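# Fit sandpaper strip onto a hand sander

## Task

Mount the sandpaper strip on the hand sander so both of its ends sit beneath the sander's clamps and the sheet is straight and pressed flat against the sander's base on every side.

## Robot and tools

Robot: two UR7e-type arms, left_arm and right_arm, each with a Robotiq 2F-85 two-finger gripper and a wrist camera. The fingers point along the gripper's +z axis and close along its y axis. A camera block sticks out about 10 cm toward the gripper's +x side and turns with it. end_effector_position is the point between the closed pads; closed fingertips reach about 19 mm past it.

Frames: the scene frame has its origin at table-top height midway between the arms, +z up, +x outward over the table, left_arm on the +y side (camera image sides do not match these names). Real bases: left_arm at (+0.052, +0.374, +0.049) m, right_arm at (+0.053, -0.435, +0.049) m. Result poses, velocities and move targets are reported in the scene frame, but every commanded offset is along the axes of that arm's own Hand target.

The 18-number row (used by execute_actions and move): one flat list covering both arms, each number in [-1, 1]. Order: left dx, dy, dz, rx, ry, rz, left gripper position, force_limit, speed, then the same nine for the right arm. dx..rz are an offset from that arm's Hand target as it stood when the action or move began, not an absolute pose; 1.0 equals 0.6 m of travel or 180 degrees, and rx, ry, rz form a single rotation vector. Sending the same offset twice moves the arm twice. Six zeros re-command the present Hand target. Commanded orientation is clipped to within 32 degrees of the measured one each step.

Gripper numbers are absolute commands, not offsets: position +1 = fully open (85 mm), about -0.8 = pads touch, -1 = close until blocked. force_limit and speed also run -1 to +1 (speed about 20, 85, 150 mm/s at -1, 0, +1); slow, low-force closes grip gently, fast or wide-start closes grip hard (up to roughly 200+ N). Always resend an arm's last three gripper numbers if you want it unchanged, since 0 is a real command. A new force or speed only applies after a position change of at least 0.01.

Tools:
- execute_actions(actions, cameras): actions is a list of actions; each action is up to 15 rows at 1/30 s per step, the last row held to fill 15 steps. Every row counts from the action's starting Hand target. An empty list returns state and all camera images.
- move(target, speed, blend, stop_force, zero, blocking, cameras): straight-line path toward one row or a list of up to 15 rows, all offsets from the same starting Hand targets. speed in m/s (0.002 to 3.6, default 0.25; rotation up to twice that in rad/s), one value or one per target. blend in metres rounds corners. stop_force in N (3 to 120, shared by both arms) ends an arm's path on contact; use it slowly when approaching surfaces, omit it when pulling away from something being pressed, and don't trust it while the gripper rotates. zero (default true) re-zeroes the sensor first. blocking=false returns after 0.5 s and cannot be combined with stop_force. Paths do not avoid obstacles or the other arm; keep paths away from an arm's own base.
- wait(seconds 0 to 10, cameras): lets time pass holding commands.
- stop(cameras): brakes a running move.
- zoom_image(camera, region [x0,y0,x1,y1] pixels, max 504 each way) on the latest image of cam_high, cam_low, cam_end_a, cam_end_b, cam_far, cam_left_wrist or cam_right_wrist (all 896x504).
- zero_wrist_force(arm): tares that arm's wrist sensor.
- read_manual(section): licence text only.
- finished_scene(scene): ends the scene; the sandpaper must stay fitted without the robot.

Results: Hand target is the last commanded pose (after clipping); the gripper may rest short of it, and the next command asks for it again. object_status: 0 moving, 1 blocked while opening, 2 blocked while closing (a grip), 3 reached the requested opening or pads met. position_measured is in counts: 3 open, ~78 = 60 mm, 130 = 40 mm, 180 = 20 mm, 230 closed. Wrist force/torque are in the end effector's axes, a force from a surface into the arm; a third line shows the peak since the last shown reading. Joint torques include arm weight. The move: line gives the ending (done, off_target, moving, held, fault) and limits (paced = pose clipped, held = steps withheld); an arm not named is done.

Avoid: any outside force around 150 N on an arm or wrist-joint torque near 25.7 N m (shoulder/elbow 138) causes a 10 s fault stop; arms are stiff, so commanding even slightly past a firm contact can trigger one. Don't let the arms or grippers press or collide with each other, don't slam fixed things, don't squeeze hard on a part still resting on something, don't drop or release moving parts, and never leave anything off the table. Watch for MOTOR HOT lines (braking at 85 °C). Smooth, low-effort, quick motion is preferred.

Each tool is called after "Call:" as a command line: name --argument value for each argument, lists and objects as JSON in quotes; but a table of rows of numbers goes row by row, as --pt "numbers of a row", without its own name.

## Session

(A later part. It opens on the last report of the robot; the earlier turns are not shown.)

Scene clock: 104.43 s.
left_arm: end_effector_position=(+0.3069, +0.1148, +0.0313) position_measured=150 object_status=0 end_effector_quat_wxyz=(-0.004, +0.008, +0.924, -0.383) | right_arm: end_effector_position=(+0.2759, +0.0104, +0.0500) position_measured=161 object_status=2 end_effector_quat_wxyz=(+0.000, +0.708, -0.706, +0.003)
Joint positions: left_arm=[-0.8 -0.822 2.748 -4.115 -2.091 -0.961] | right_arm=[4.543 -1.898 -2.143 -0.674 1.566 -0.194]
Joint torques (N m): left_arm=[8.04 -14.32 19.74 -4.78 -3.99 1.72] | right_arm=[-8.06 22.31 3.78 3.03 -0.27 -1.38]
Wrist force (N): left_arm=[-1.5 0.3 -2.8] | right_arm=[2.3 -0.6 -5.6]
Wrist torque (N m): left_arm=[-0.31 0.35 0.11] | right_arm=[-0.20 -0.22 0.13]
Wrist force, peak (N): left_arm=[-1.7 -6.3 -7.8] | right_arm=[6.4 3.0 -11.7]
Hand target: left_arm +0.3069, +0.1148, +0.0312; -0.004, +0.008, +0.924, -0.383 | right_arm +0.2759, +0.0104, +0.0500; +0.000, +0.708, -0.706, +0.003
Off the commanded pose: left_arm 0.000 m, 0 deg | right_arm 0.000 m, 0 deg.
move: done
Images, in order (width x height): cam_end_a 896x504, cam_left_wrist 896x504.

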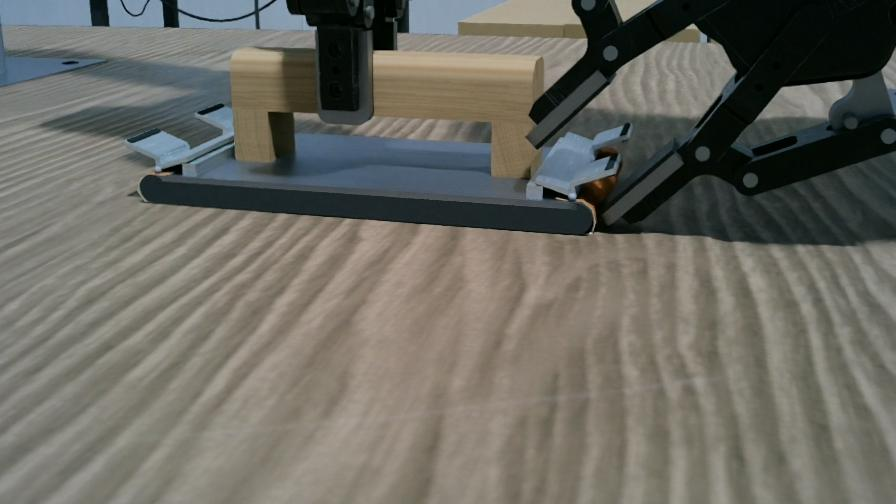

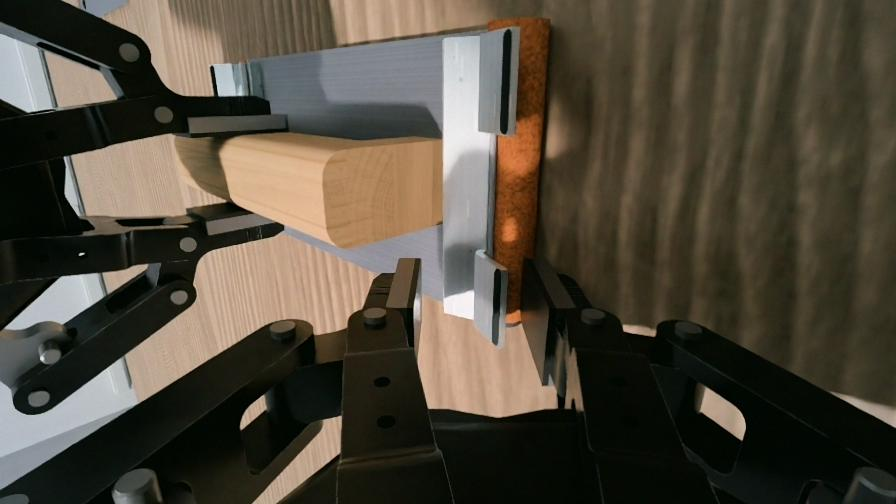

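Call:
execute_actions --actions '[]' --cameras '["cam_end_b", "cam_end_a"]'

Call:
zoom_image --camera "cam_end_b" --region '[450, 250, 590, 390]'

Scene clock: 105.07 s.
left_arm: end_effector_position=(+0.3069, +0.1148, +0.0312) position_measured=150 object_status=3 end_effector_quat_wxyz=(-0.004, +0.008, +0.924, -0.383) | right_arm: end_effector_position=(+0.2759, +0.0104, +0.0500) position_measured=161 object_status=2 end_effector_quat_wxyz=(+0.000, +0.708, -0.706, +0.003)
Joint positions: left_arm=[-0.8 -0.821 2.748 -4.115 -2.091 -0.961] | right_arm=[4.543 -1.898 -2.143 -0.674 1.566 -0.194]
Joint velocities: within noise
Joint torques (N m): left_arm=[6.07 -14.29 19.51 -4.66 -4.04 1.99] | right_arm=[-6.69 19.75 0.94 1.35 0.06 -1.45]
Motor temperatures (°C): left_arm=[28 31 27 34 33 33] | right_arm=[27 29 29 37 35 30]
Wrist force (N): left_arm=[-1.6 0.1 -2.8] | right_arm=[2.6 -0.3 -5.5]
Wrist torque (N m): left_arm=[-0.35 0.35 0.11] | right_arm=[-0.15 -0.29 0.14]
Wrist force, peak (N): left_arm=[-1.5 0.3 -3.0] | right_arm=[2.3 -0.2 -5.9]
Hand target: left_arm +0.3069, +0.1148, +0.0312; -0.004, +0.008, +0.924, -0.383 | right_arm +0.2759, +0.0104, +0.0500; +0.000, +0.708, -0.706, +0.003
Tool commands: left_gripper/position=-0.168 left_gripper/force_limit=-1.0 left_gripper/speed=-1.0 right_gripper/position=-1.0 right_gripper/force_limit=-1.0 right_gripper/speed=-1.0
Off the commanded pose: left_arm 0.000 m, 0 deg | right_arm 0.000 m, 0 deg.
Images, in order (width x height): cam_end_a 896x504, cam_end_b 896x504.

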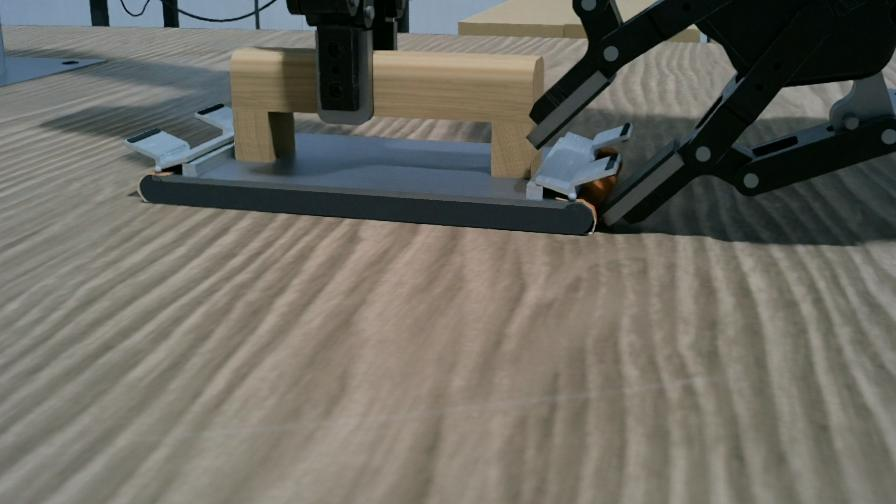

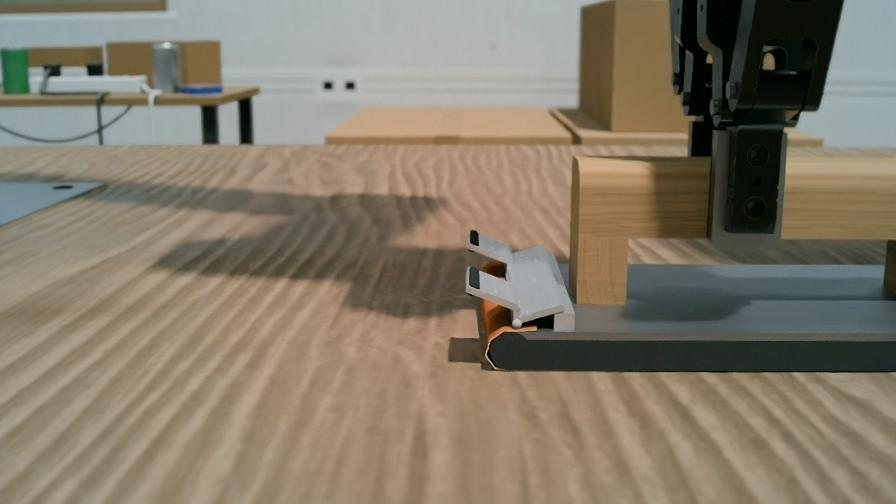

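Scaled by 3.600 from the camera's 896x504 image, which has a finer 1280x720 frame.

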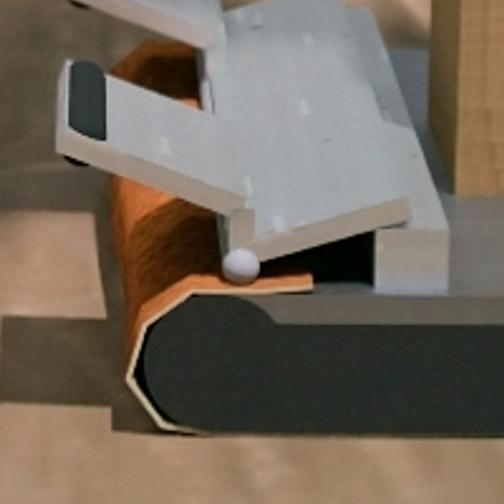

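Call:
move --target '[0, 0.0012, -0.0059, 0, 0, 0, -0.168, -1, -1, 0, 0, 0, 0, 0, 0, -1, -1, -1]' --speed 0.03

Call:
move --target '[0, -0.0108, 0.0026, 0, 0, 0, 0.0936, -1, -1, 0, 0, -0.01, 0, 0, 0, -1, -1, -1]' --speed 0.0103 --cameras '["cam_end_a", "cam_end_b", "cam_far", "cam_left_wrist"]'

Call:
zoom_image --camera "cam_end_a" --region '[530, 90, 680, 250]'

Call:
zoom_image --camera "cam_end_b" --region '[450, 240, 590, 390]'

Scene clock: 107.17 s.
left_arm: end_effector_position=(+0.3070, +0.1178, +0.0332) position_measured=150 object_status=3 end_effector_quat_wxyz=(-0.004, +0.008, +0.924, -0.383) | right_arm: end_effector_position=(+0.2759, +0.0104, +0.0500) position_measured=161 object_status=2 end_effector_quat_wxyz=(+0.000, +0.708, -0.706, +0.003)
Joint positions: left_arm=[-0.791 -0.832 2.753 -4.104 -2.097 -0.953] | right_arm=[4.543 -1.898 -2.143 -0.674 1.566 -0.194]
Joint torques (N m): left_arm=[7.44 -37.43 20.16 -1.57 -3.68 2.12] | right_arm=[-1.35 20.71 0.49 1.22 0.46 -1.47]
Wrist force (N): left_arm=[-1.4 0.1 -0.2] | right_arm=[2.2 0.1 -5.8]
Wrist torque (N m): left_arm=[-0.32 0.32 0.11] | right_arm=[-0.13 -0.19 0.13]
Wrist force, peak (N): left_arm=[-1.6 0.2 -2.9] | right_arm=[2.6 -0.1 -6.3]
Hand target: left_arm +0.3070, +0.1179, +0.0332; -0.004, +0.008, +0.924, -0.383 | right_arm +0.2759, +0.0104, +0.0500; +0.000, +0.708, -0.706, +0.003
Off the commanded pose: left_arm 0.000 m, 0 deg | right_arm 0.000 m, 0 deg.
move: done

Scene clock: 108.13 s.
left_arm: end_effector_position=(+0.3069, +0.1122, +0.0367) position_measured=118 object_status=3 end_effector_quat_wxyz=(-0.004, +0.008, +0.924, -0.383) | right_arm: end_effector_position=(+0.2759, +0.0104, +0.0559) position_measured=161 object_status=2 end_effector_quat_wxyz=(+0.000, +0.708, -0.706, +0.003)
Joint positions: left_arm=[-0.808 -0.853 2.75 -4.088 -2.087 -0.969] | right_arm=[4.543 -1.885 -2.139 -0.691 1.566 -0.194]
Joint torques (N m): left_arm=[-6.99 -37.77 -7.86 -1.47 1.73 -2.11] | right_arm=[9.17 49.03 32.66 1.42 0.78 0.94]
Wrist force (N): left_arm=[-1.4 0.3 -0.1] | right_arm=[0.1 -0.5 3.2]
Wrist torque (N m): left_arm=[-0.26 0.33 0.18] | right_arm=[-0.12 -0.14 0.06]
Wrist force, peak (N): left_arm=[-1.6 0.5 -0.3] | right_arm=[0.9 0.0 -6.7]
Hand target: left_arm +0.3069, +0.1122, +0.0367; -0.004, +0.008, +0.924, -0.383 | right_arm +0.2758, +0.0104, +0.0560; +0.000, +0.708, -0.706, +0.003
Off the commanded pose: left_arm 0.000 m, 0 deg | right_arm 0.000 m, 0 deg.
move: done
Images, in order (width x height): cam_end_a 896x504, cam_end_b 896x504, cam_far 896x504, cam_left_wrist 896x504.

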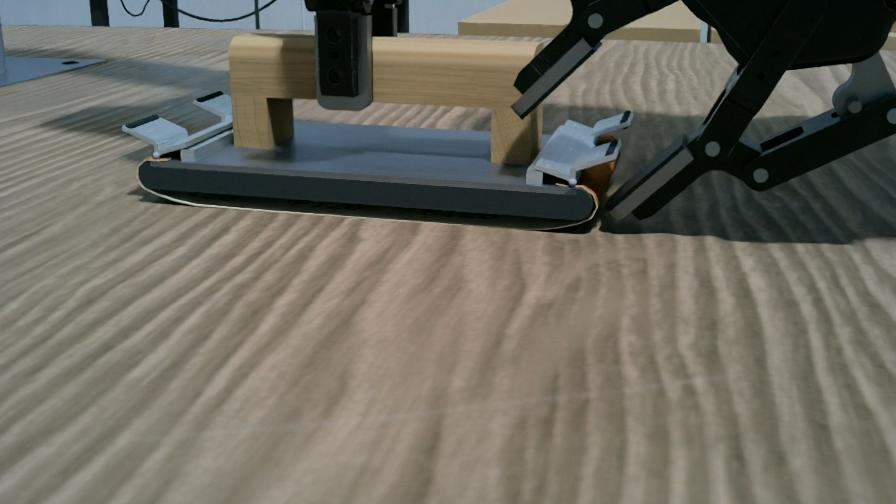

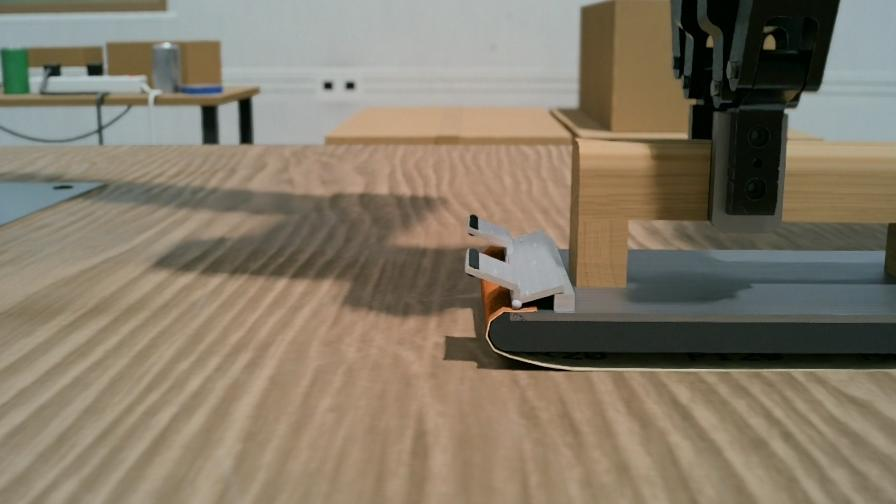

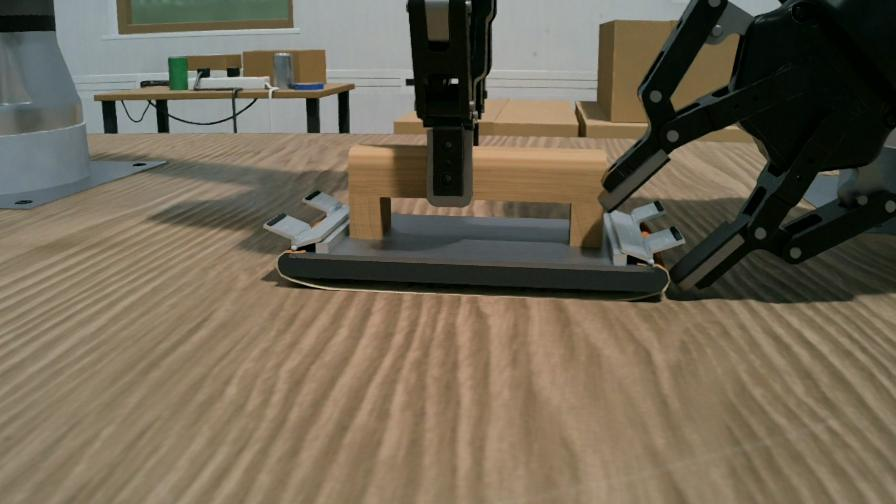

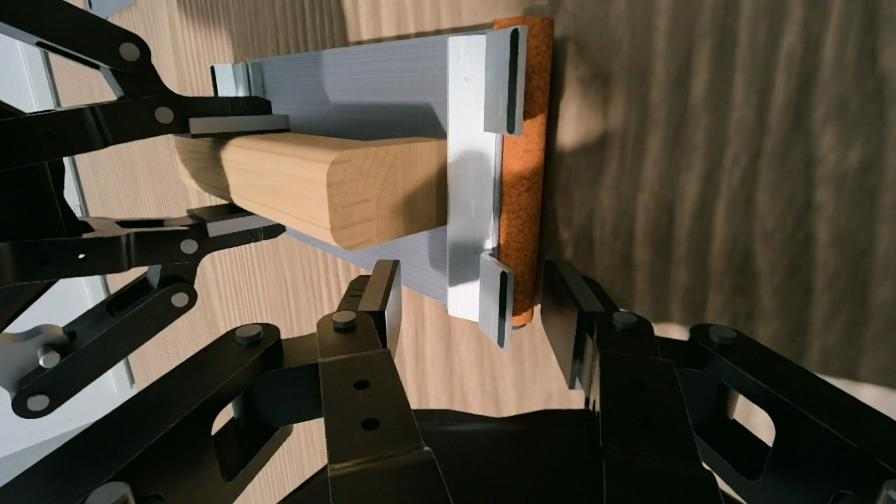

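Scaled by 3.150 from the camera's 896x504 image, which has a finer 1280x720 frame.

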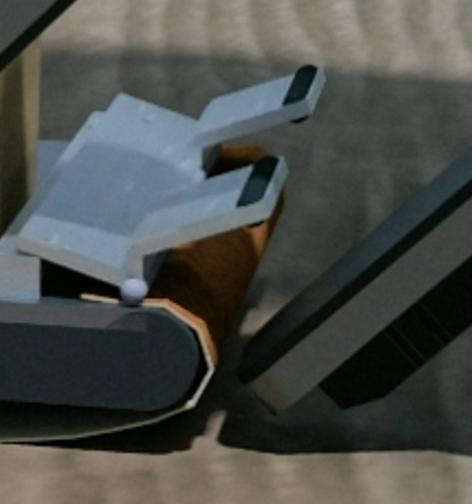

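Scaled by 3.360 from the camera's 896x504 image, which has a finer 1280x720 frame.

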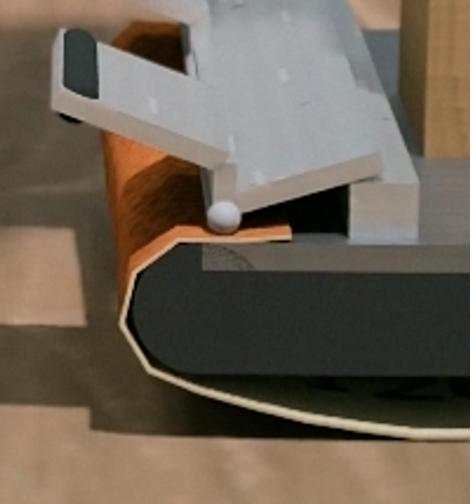

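Call:
execute_actions --actions '[]' --cameras '["cam_end_a", "cam_end_b"]'

Call:
zoom_image --camera "cam_end_a" --region '[530, 130, 660, 250]'

Call:
zoom_image --camera "cam_end_b" --region '[440, 240, 600, 390]'

Scene clock: 109.13 s.
left_arm: end_effector_position=(+0.3069, +0.1122, +0.0367) position_measured=118 object_status=3 end_effector_quat_wxyz=(-0.004, +0.008, +0.924, -0.383) | right_arm: end_effector_position=(+0.2758, +0.0104, +0.0560) position_measured=161 object_status=2 end_effector_quat_wxyz=(+0.000, +0.708, -0.706, +0.003)
Joint positions: left_arm=[-0.808 -0.853 2.75 -4.088 -2.087 -0.969] | right_arm=[4.544 -1.885 -2.138 -0.691 1.566 -0.194]
Joint velocities: within noise
Joint torques (N m): left_arm=[-5.49 -37.97 -7.86 -1.24 1.82 -2.38] | right_arm=[8.03 49.39 31.52 1.57 1.03 1.05]
Motor temperatures (°C): left_arm=[28 31 27 34 33 33] | right_arm=[27 29 29 37 35 30]
Wrist force (N): left_arm=[-1.4 0.3 -0.3] | right_arm=[0.0 -0.7 3.0]
Wrist torque (N m): left_arm=[-0.25 0.33 0.17] | right_arm=[-0.14 -0.12 0.05]
Wrist force, peak (N): left_arm=[-1.6 0.3 -0.2] | right_arm=[0.0 -0.8 3.6]
Hand target: left_arm +0.3069, +0.1122, +0.0367; -0.004, +0.008, +0.924, -0.383 | right_arm +0.2758, +0.0104, +0.0560; +0.000, +0.708, -0.706, +0.003
Tool commands: left_gripper/position=+0.0936 left_gripper/force_limit=-1.0 left_gripper/speed=-1.0 right_gripper/position=-1.0 right_gripper/force_limit=-1.0 right_gripper/speed=-1.0
Off the commanded pose: left_arm 0.000 m, 0 deg | right_arm 0.000 m, 0 deg.
Images, in order (width x height): cam_end_a 896x504, cam_end_b 896x504.

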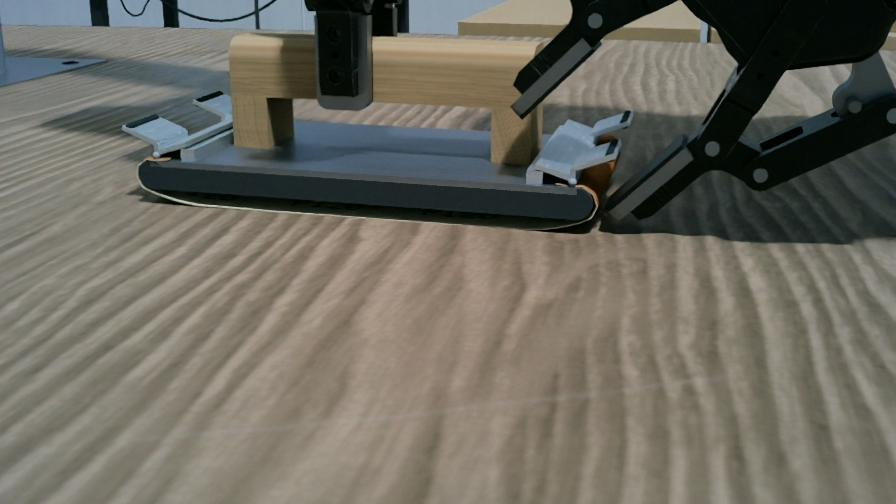

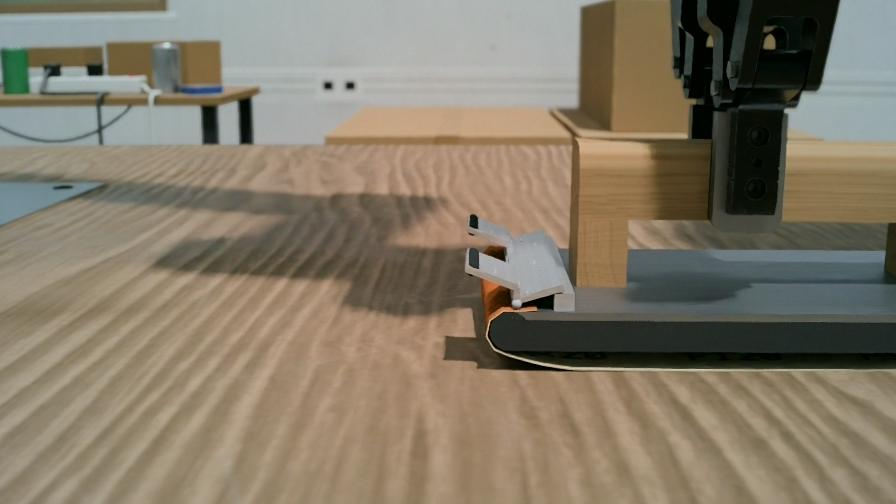

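Scaled by 3.877 from the camera's 896x504 image, which has a finer 1280x720 frame.

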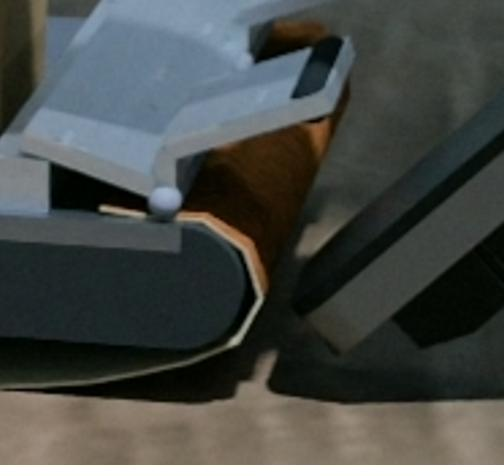

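Scaled by 3.150 from the camera's 896x504 image, which has a finer 1280x720 frame.

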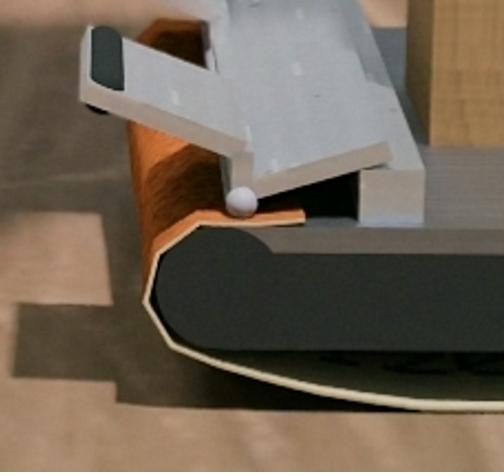

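Call:
move --target '[0,0,0,0,0,0,0.0936,-1,-1, 0,0,0.0105,0,0,0,-1,-1,-1]' --speed 0.01 --stop_force 4 --cameras '["cam_end_a", "cam_end_b"]'

Call:
zoom_image --camera "cam_end_a" --region '[530, 130, 660, 250]'

Call:
zoom_image --camera "cam_end_b" --region '[440, 240, 600, 390]'

Scene clock: 111.47 s.
left_arm: end_effector_position=(+0.3069, +0.1122, +0.0367) position_measured=118 object_status=3 end_effector_quat_wxyz=(-0.004, +0.008, +0.924, -0.383) | right_arm: end_effector_position=(+0.2758, +0.0104, +0.0500) position_measured=161 object_status=2 end_effector_quat_wxyz=(+0.000, +0.708, -0.706, +0.003)
Joint positions: left_arm=[-0.808 -0.853 2.75 -4.088 -2.087 -0.969] | right_arm=[4.544 -1.898 -2.143 -0.674 1.566 -0.194]
Joint torques (N m): left_arm=[-4.51 -38.43 -8.05 -1.41 1.87 -2.18] | right_arm=[1.2 46.92 29.16 1.22 1.19 -0.92]
Wrist force (N): left_arm=[-1.3 0.2 0.1] | right_arm=[0.9 -0.7 -2.5]
Wrist torque (N m): left_arm=[-0.27 0.31 0.17] | right_arm=[-0.14 -0.25 0.06]
Wrist force, peak (N): left_arm=[-1.7 0.3 -0.3] | right_arm=[6.0 0.3 -9.7]
Hand target: left_arm +0.3069, +0.1122, +0.0367; -0.004, +0.008, +0.924, -0.383 | right_arm +0.2758, +0.0104, +0.0501; +0.000, +0.708, -0.706, +0.003
Off the commanded pose: left_arm 0.000 m, 0 deg | right_arm 0.000 m, 0 deg.
move: contact (right_arm)
Images, in order (width x height): cam_end_a 896x504, cam_end_b 896x504.

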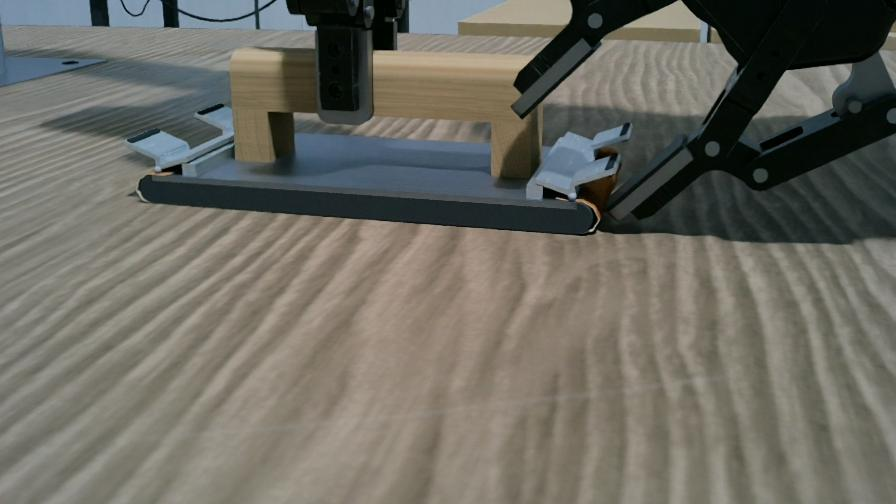

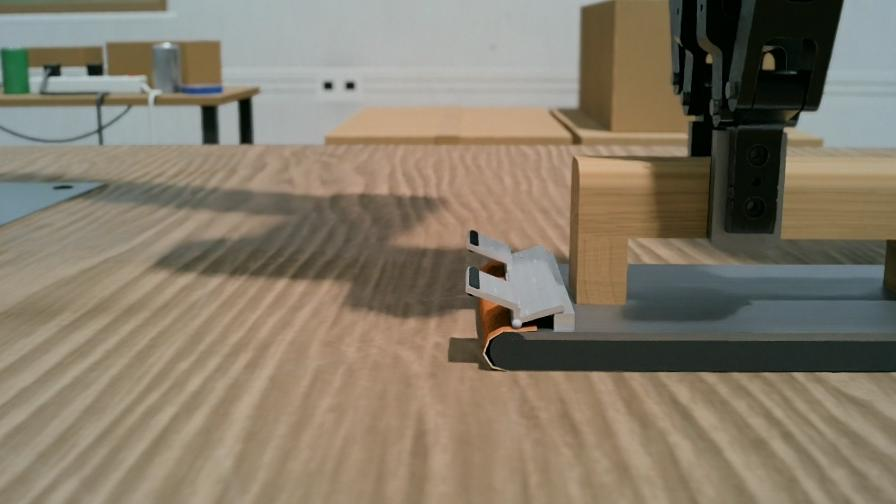

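Scaled by 3.877 from the camera's 896x504 image, which has a finer 1280x720 frame.

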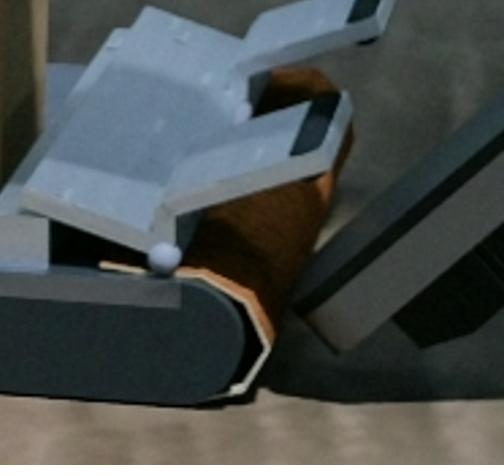

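Scaled by 3.150 from the camera's 896x504 image, which has a finer 1280x720 frame.

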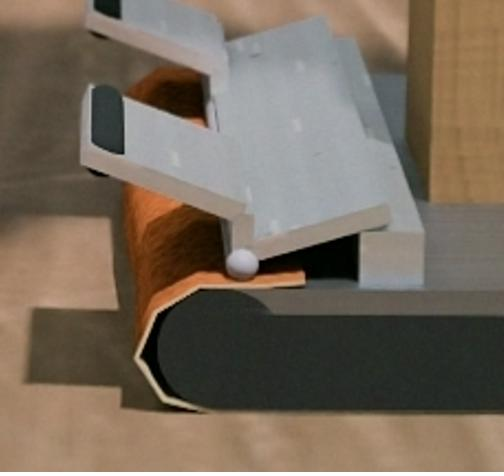

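Call:
move --pt "0 0.00236 0.00236 0 0 0 0.0936 -1 -1 0 0 0 0 0 0 -1 -1 -1" --pt "0 -0.00707 0.01178 0 0 0 0.0936 -1 -1 0 0 0 0 0 0 -1 -1 -1" --speed 0.01 --stop_force 8 --cameras '["cam_end_a", "cam_end_b"]'

Call:
zoom_image --camera "cam_end_a" --region '[530, 130, 660, 250]'

Call:
zoom_image --camera "cam_end_b" --region '[440, 240, 600, 390]'

Scene clock: 114.00 s.
left_arm: end_effector_position=(+0.3068, +0.1081, +0.0346) position_measured=118 object_status=3 end_effector_quat_wxyz=(-0.004, +0.008, +0.924, -0.382) | right_arm: end_effector_position=(+0.2758, +0.0104, +0.0501) position_measured=161 object_status=2 end_effector_quat_wxyz=(+0.000, +0.708, -0.706, +0.003)
Joint positions: left_arm=[-0.82 -0.842 2.743 -4.098 -2.08 -0.98] | right_arm=[4.544 -1.898 -2.143 -0.674 1.566 -0.194]
Joint torques (N m): left_arm=[6.15 -22.74 15.96 -2.93 -5.03 1.96] | right_arm=[1.36 43.31 30.82 5.29 0.94 -0.12]
Wrist force (N): left_arm=[-2.6 5.5 -5.1] | right_arm=[7.6 0.6 -5.6]
Wrist torque (N m): left_arm=[-0.47 0.34 0.11] | right_arm=[-0.13 -0.37 0.13]
Wrist force, peak (N): left_arm=[-2.9 8.7 -8.7] | right_arm=[9.1 0.7 -6.3]
Hand target: left_arm +0.3068, +0.1081, +0.0346; -0.004, +0.008, +0.924, -0.382 (not the last commanded pose) | right_arm +0.2758, +0.0104, +0.0501; +0.000, +0.708, -0.706, +0.003
Off the commanded pose: left_arm 0.004 m, 0 deg | right_arm 0.000 m, 0 deg.
move: contact (left_arm); path passed 1 of 2 targets
Images, in order (width x height): cam_end_a 896x504, cam_end_b 896x504.

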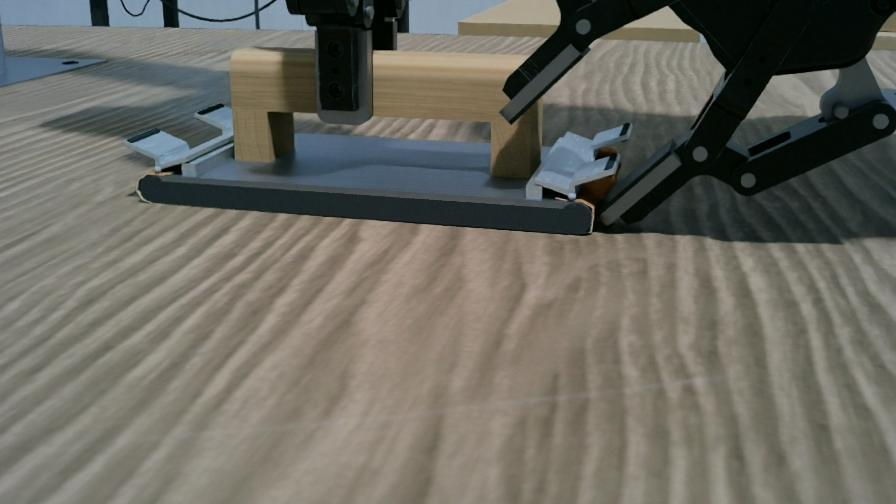

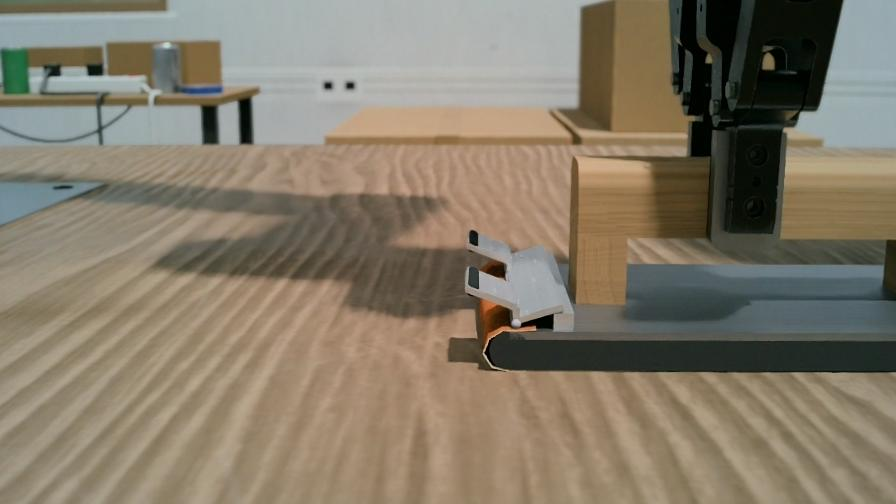

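Scaled by 3.877 from the camera's 896x504 image, which has a finer 1280x720 frame.

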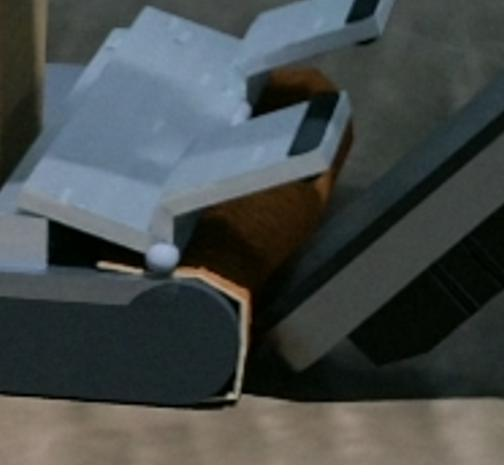

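Scaled by 3.150 from the camera's 896x504 image, which has a finer 1280x720 frame.

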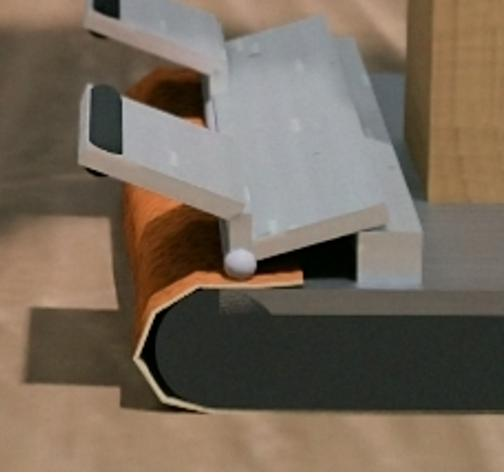

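Call:
move --target '[0,0,-0.12,0,0,0,0.0936,-1,-1, 0,0,0,0,0,0,0.45,-1,-0.3]' --speed 0.15 --cameras '["cam_end_a"]'

Call:
zoom_image --camera "cam_end_a" --region '[530, 130, 660, 250]'

Scene clock: 115.80 s.
left_arm: end_effector_position=(+0.3077, +0.1590, +0.0855) position_measured=118 object_status=3 end_effector_quat_wxyz=(-0.004, +0.007, +0.924, -0.382) | right_arm: end_effector_position=(+0.2759, +0.0104, +0.0501) position_measured=72 object_status=3 end_effector_quat_wxyz=(+0.000, +0.708, -0.706, +0.003)
Joint positions: left_arm=[-0.655 -1.2 2.809 -3.721 -2.171 -0.818] | right_arm=[4.544 -1.898 -2.143 -0.674 1.566 -0.194]
Joint torques (N m): left_arm=[7.92 -30.56 -15.7 -1.51 -4.16 2.13] | right_arm=[0.19 36.67 22.52 0.99 0.87 0.25]
Wrist force (N): left_arm=[-1.8 0.8 -0.3] | right_arm=[0.1 -0.8 -0.9]
Wrist torque (N m): left_arm=[-0.17 0.39 0.08] | right_arm=[-0.14 -0.17 0.06]
Wrist force, peak (N): left_arm=[-2.7 5.6 -5.3] | right_arm=[7.7 0.5 -6.0]
Hand target: left_arm +0.3077, +0.1590, +0.0855; -0.004, +0.008, +0.924, -0.382 | right_arm +0.2758, +0.0104, +0.0501; +0.000, +0.708, -0.706, +0.003
Off the commanded pose: left_arm 0.000 m, 0 deg | right_arm 0.000 m, 0 deg.
move: done
Images, in order (width x height): cam_end_a 896x504.

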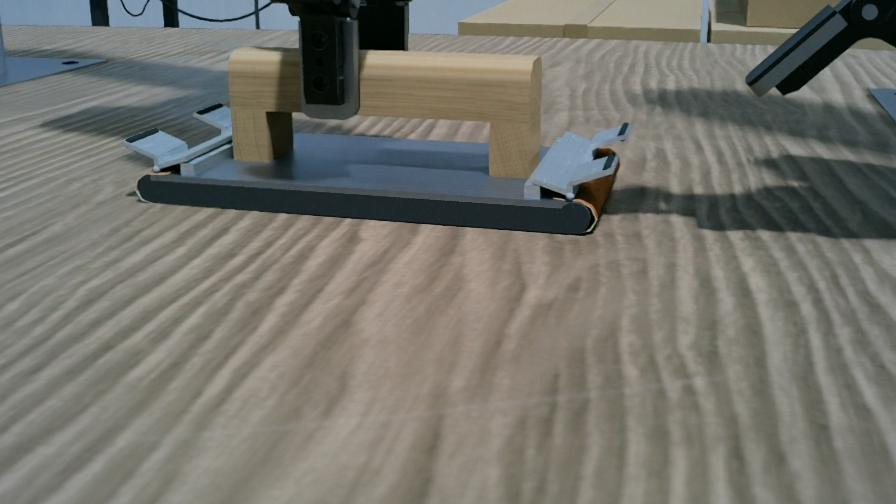

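Scaled by 3.877 from the camera's 896x504 image, which has a finer 1280x720 frame.

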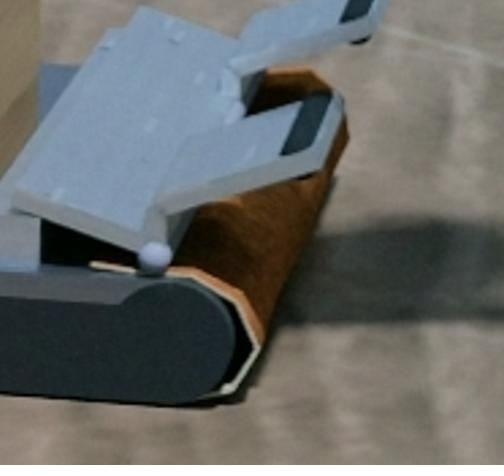

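Call:
move --target '[0,0,-0.03,0,0,0,0.0936,-1,-1, 0,0,-0.13,0,0,0,0.45,-1,-0.3]' --speed 0.12 --cameras '["all"]'

Call:
zoom_image --camera "cam_end_a" --region '[530, 130, 660, 250]'

Call:
zoom_image --camera "cam_end_b" --region '[440, 240, 600, 390]'

Call:
zoom_image --camera "cam_high" --region '[350, 250, 600, 400]'

Scene clock: 117.10 s.
left_arm: end_effector_position=(+0.3079, +0.1717, +0.0983) position_measured=118 object_status=3 end_effector_quat_wxyz=(-0.004, +0.008, +0.924, -0.382) | right_arm: end_effector_position=(+0.2755, +0.0107, +0.1280) position_measured=72 object_status=3 end_effector_quat_wxyz=(+0.000, +0.708, -0.706, +0.003)
Joint positions: left_arm=[-0.609 -1.31 2.812 -3.586 -2.194 -0.769] | right_arm=[4.544 -1.747 -2.069 -0.899 1.566 -0.193]
Joint torques (N m): left_arm=[6.18 -27.38 -17.68 -1.4 -4.21 2.22] | right_arm=[11.96 44.53 34.38 1.08 -0.3 1.23]
Wrist force (N): left_arm=[-1.4 1.1 -0.6] | right_arm=[0.2 -0.5 -0.8]
Wrist torque (N m): left_arm=[-0.14 0.36 0.06] | right_arm=[-0.04 -0.18 -0.07]
Wrist force, peak (N): left_arm=[-1.5 1.2 -0.8] | right_arm=[0.2 -0.2 -2.3]
Hand target: left_arm +0.3079, +0.1717, +0.0983; -0.004, +0.008, +0.924, -0.382 | right_arm +0.2755, +0.0107, +0.1281; +0.000, +0.708, -0.706, +0.003
Off the commanded pose: left_arm 0.000 m, 0 deg | right_arm 0.000 m, 0 deg.
move: done

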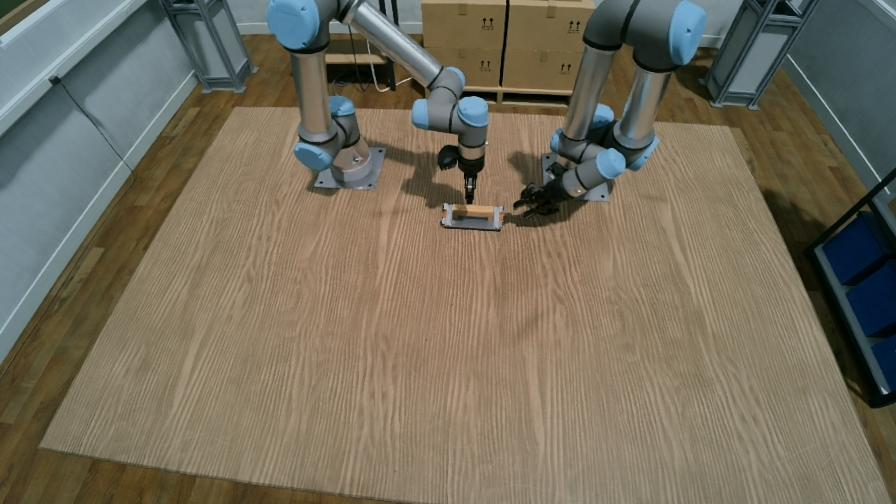

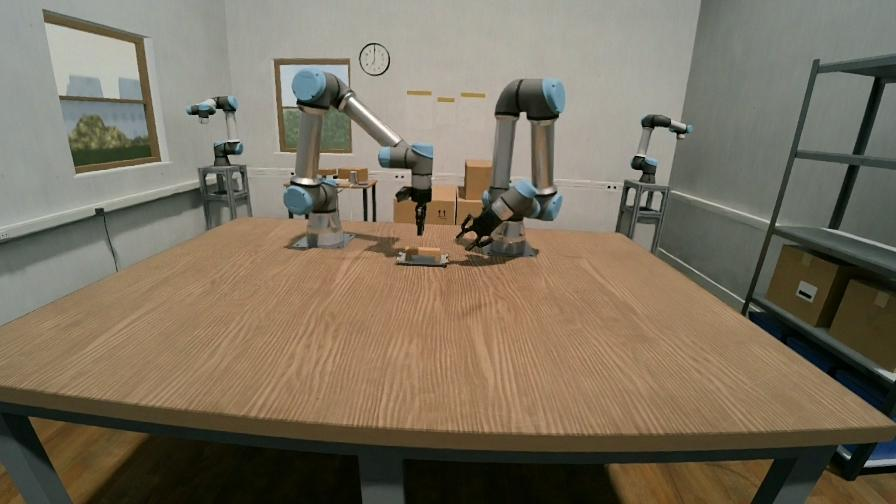

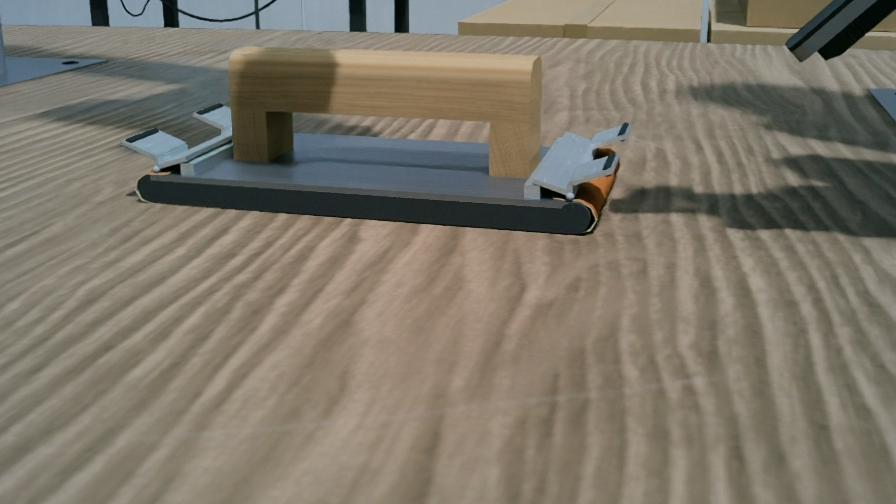

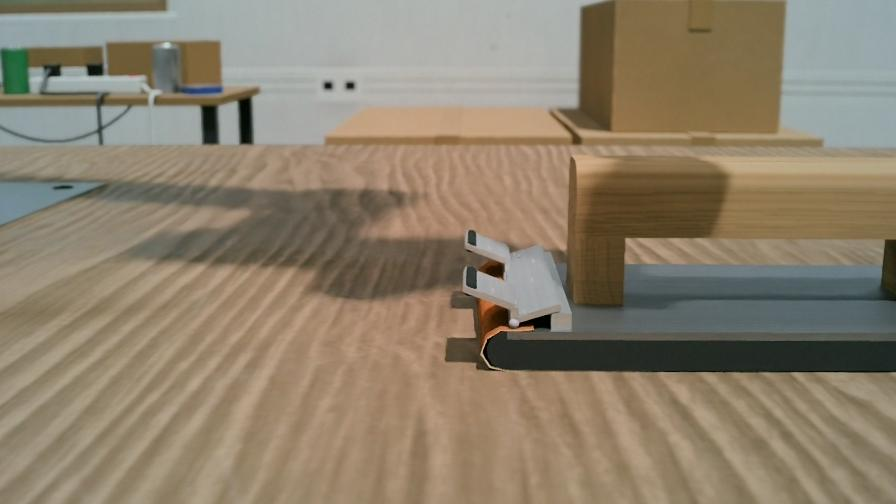

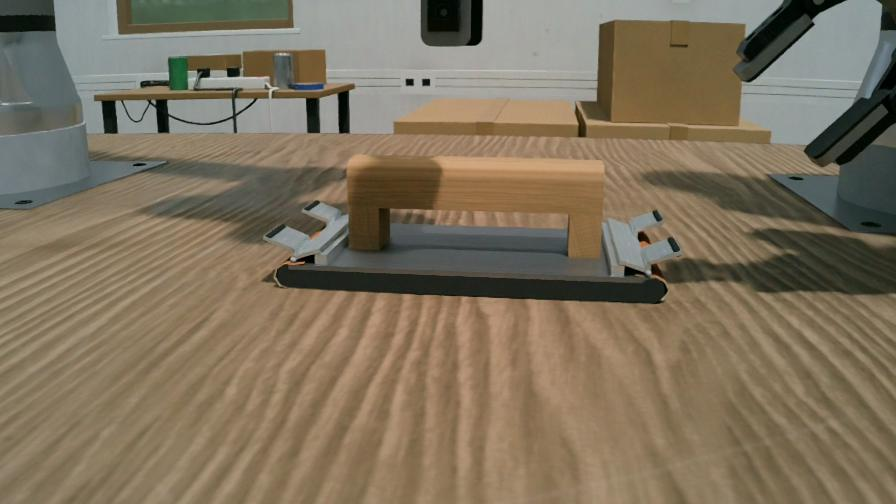

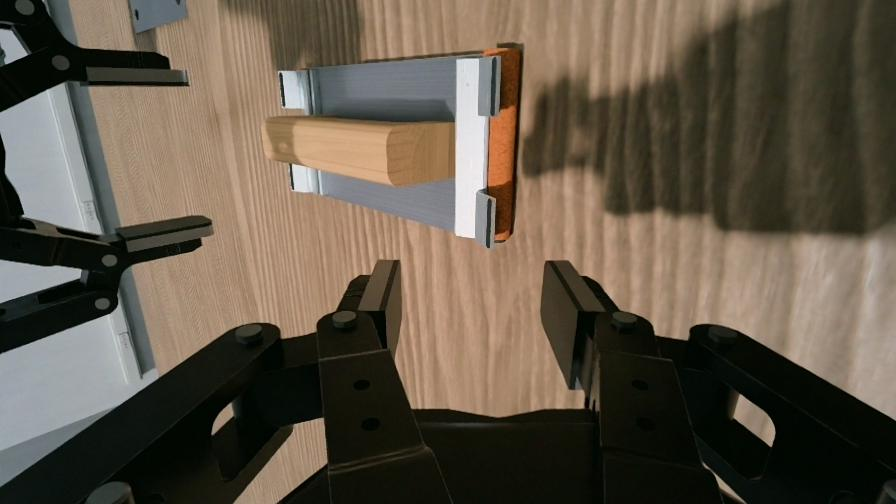

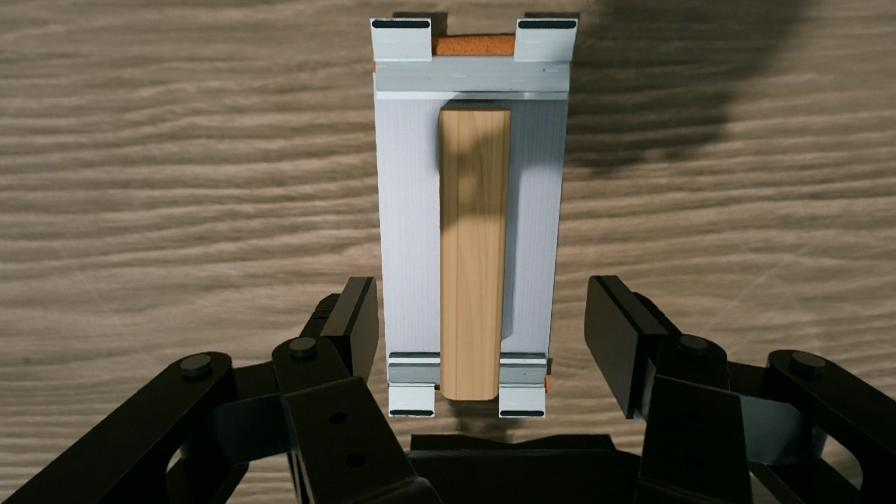

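Scaled by 3.877 from the camera's 896x504 image, which has a finer 1280x720 frame.

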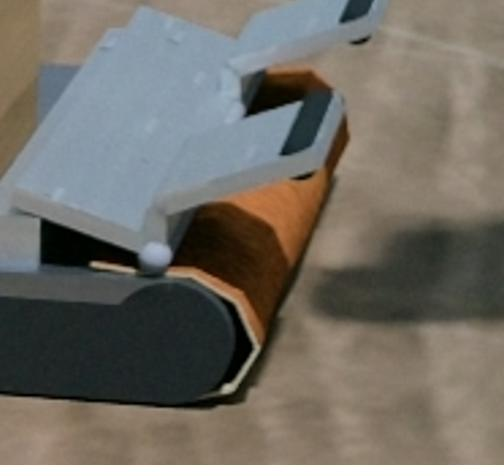

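Scaled by 3.150 from the camera's 896x504 image, which has a finer 1280x720 frame.

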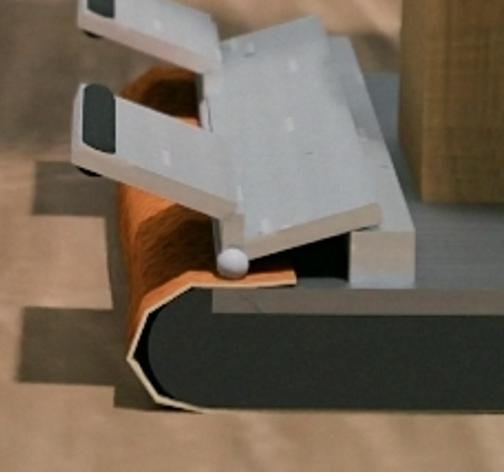

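Scaled by 2.016 from the camera's 896x504 image, which has a finer 1280x720 frame.

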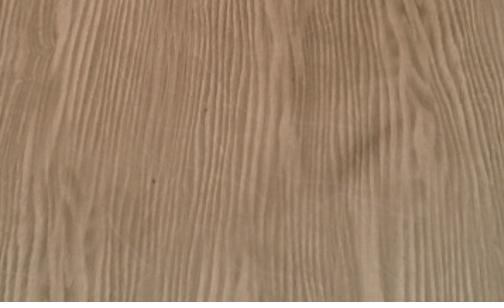

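Call:
zoom_image --camera "cam_right_wrist" --region '[350, 0, 600, 120]'

Call:
zoom_image --camera "cam_right_wrist" --region '[370, 330, 570, 430]'

Call:
zoom_image --camera "cam_left_wrist" --region '[420, 30, 540, 260]'

Scaled by 2.016 from the camera's 896x504 image, which has a finer 1280x720 frame.

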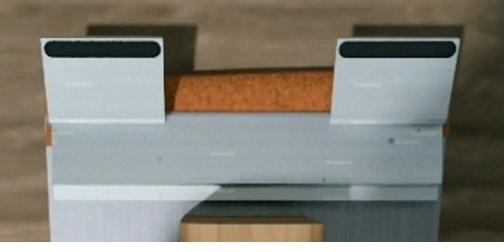

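Scaled by 2.520 from the camera's 896x504 image, which has a finer 1280x720 frame.

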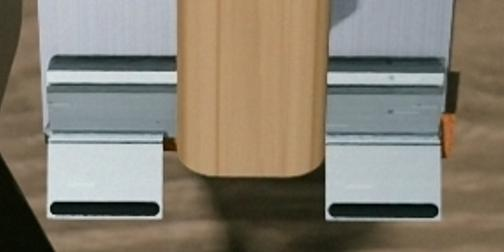

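Scaled by 2.191 from the camera's 896x504 image, which has a finer 1280x720 frame.

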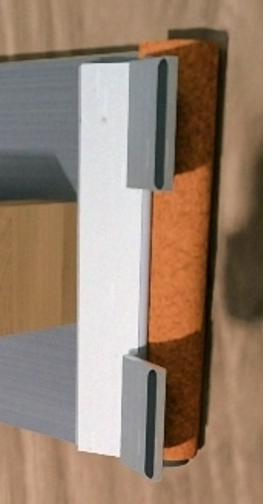

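Call:
finished_scene --scene 1

The scene is finished: the task was done.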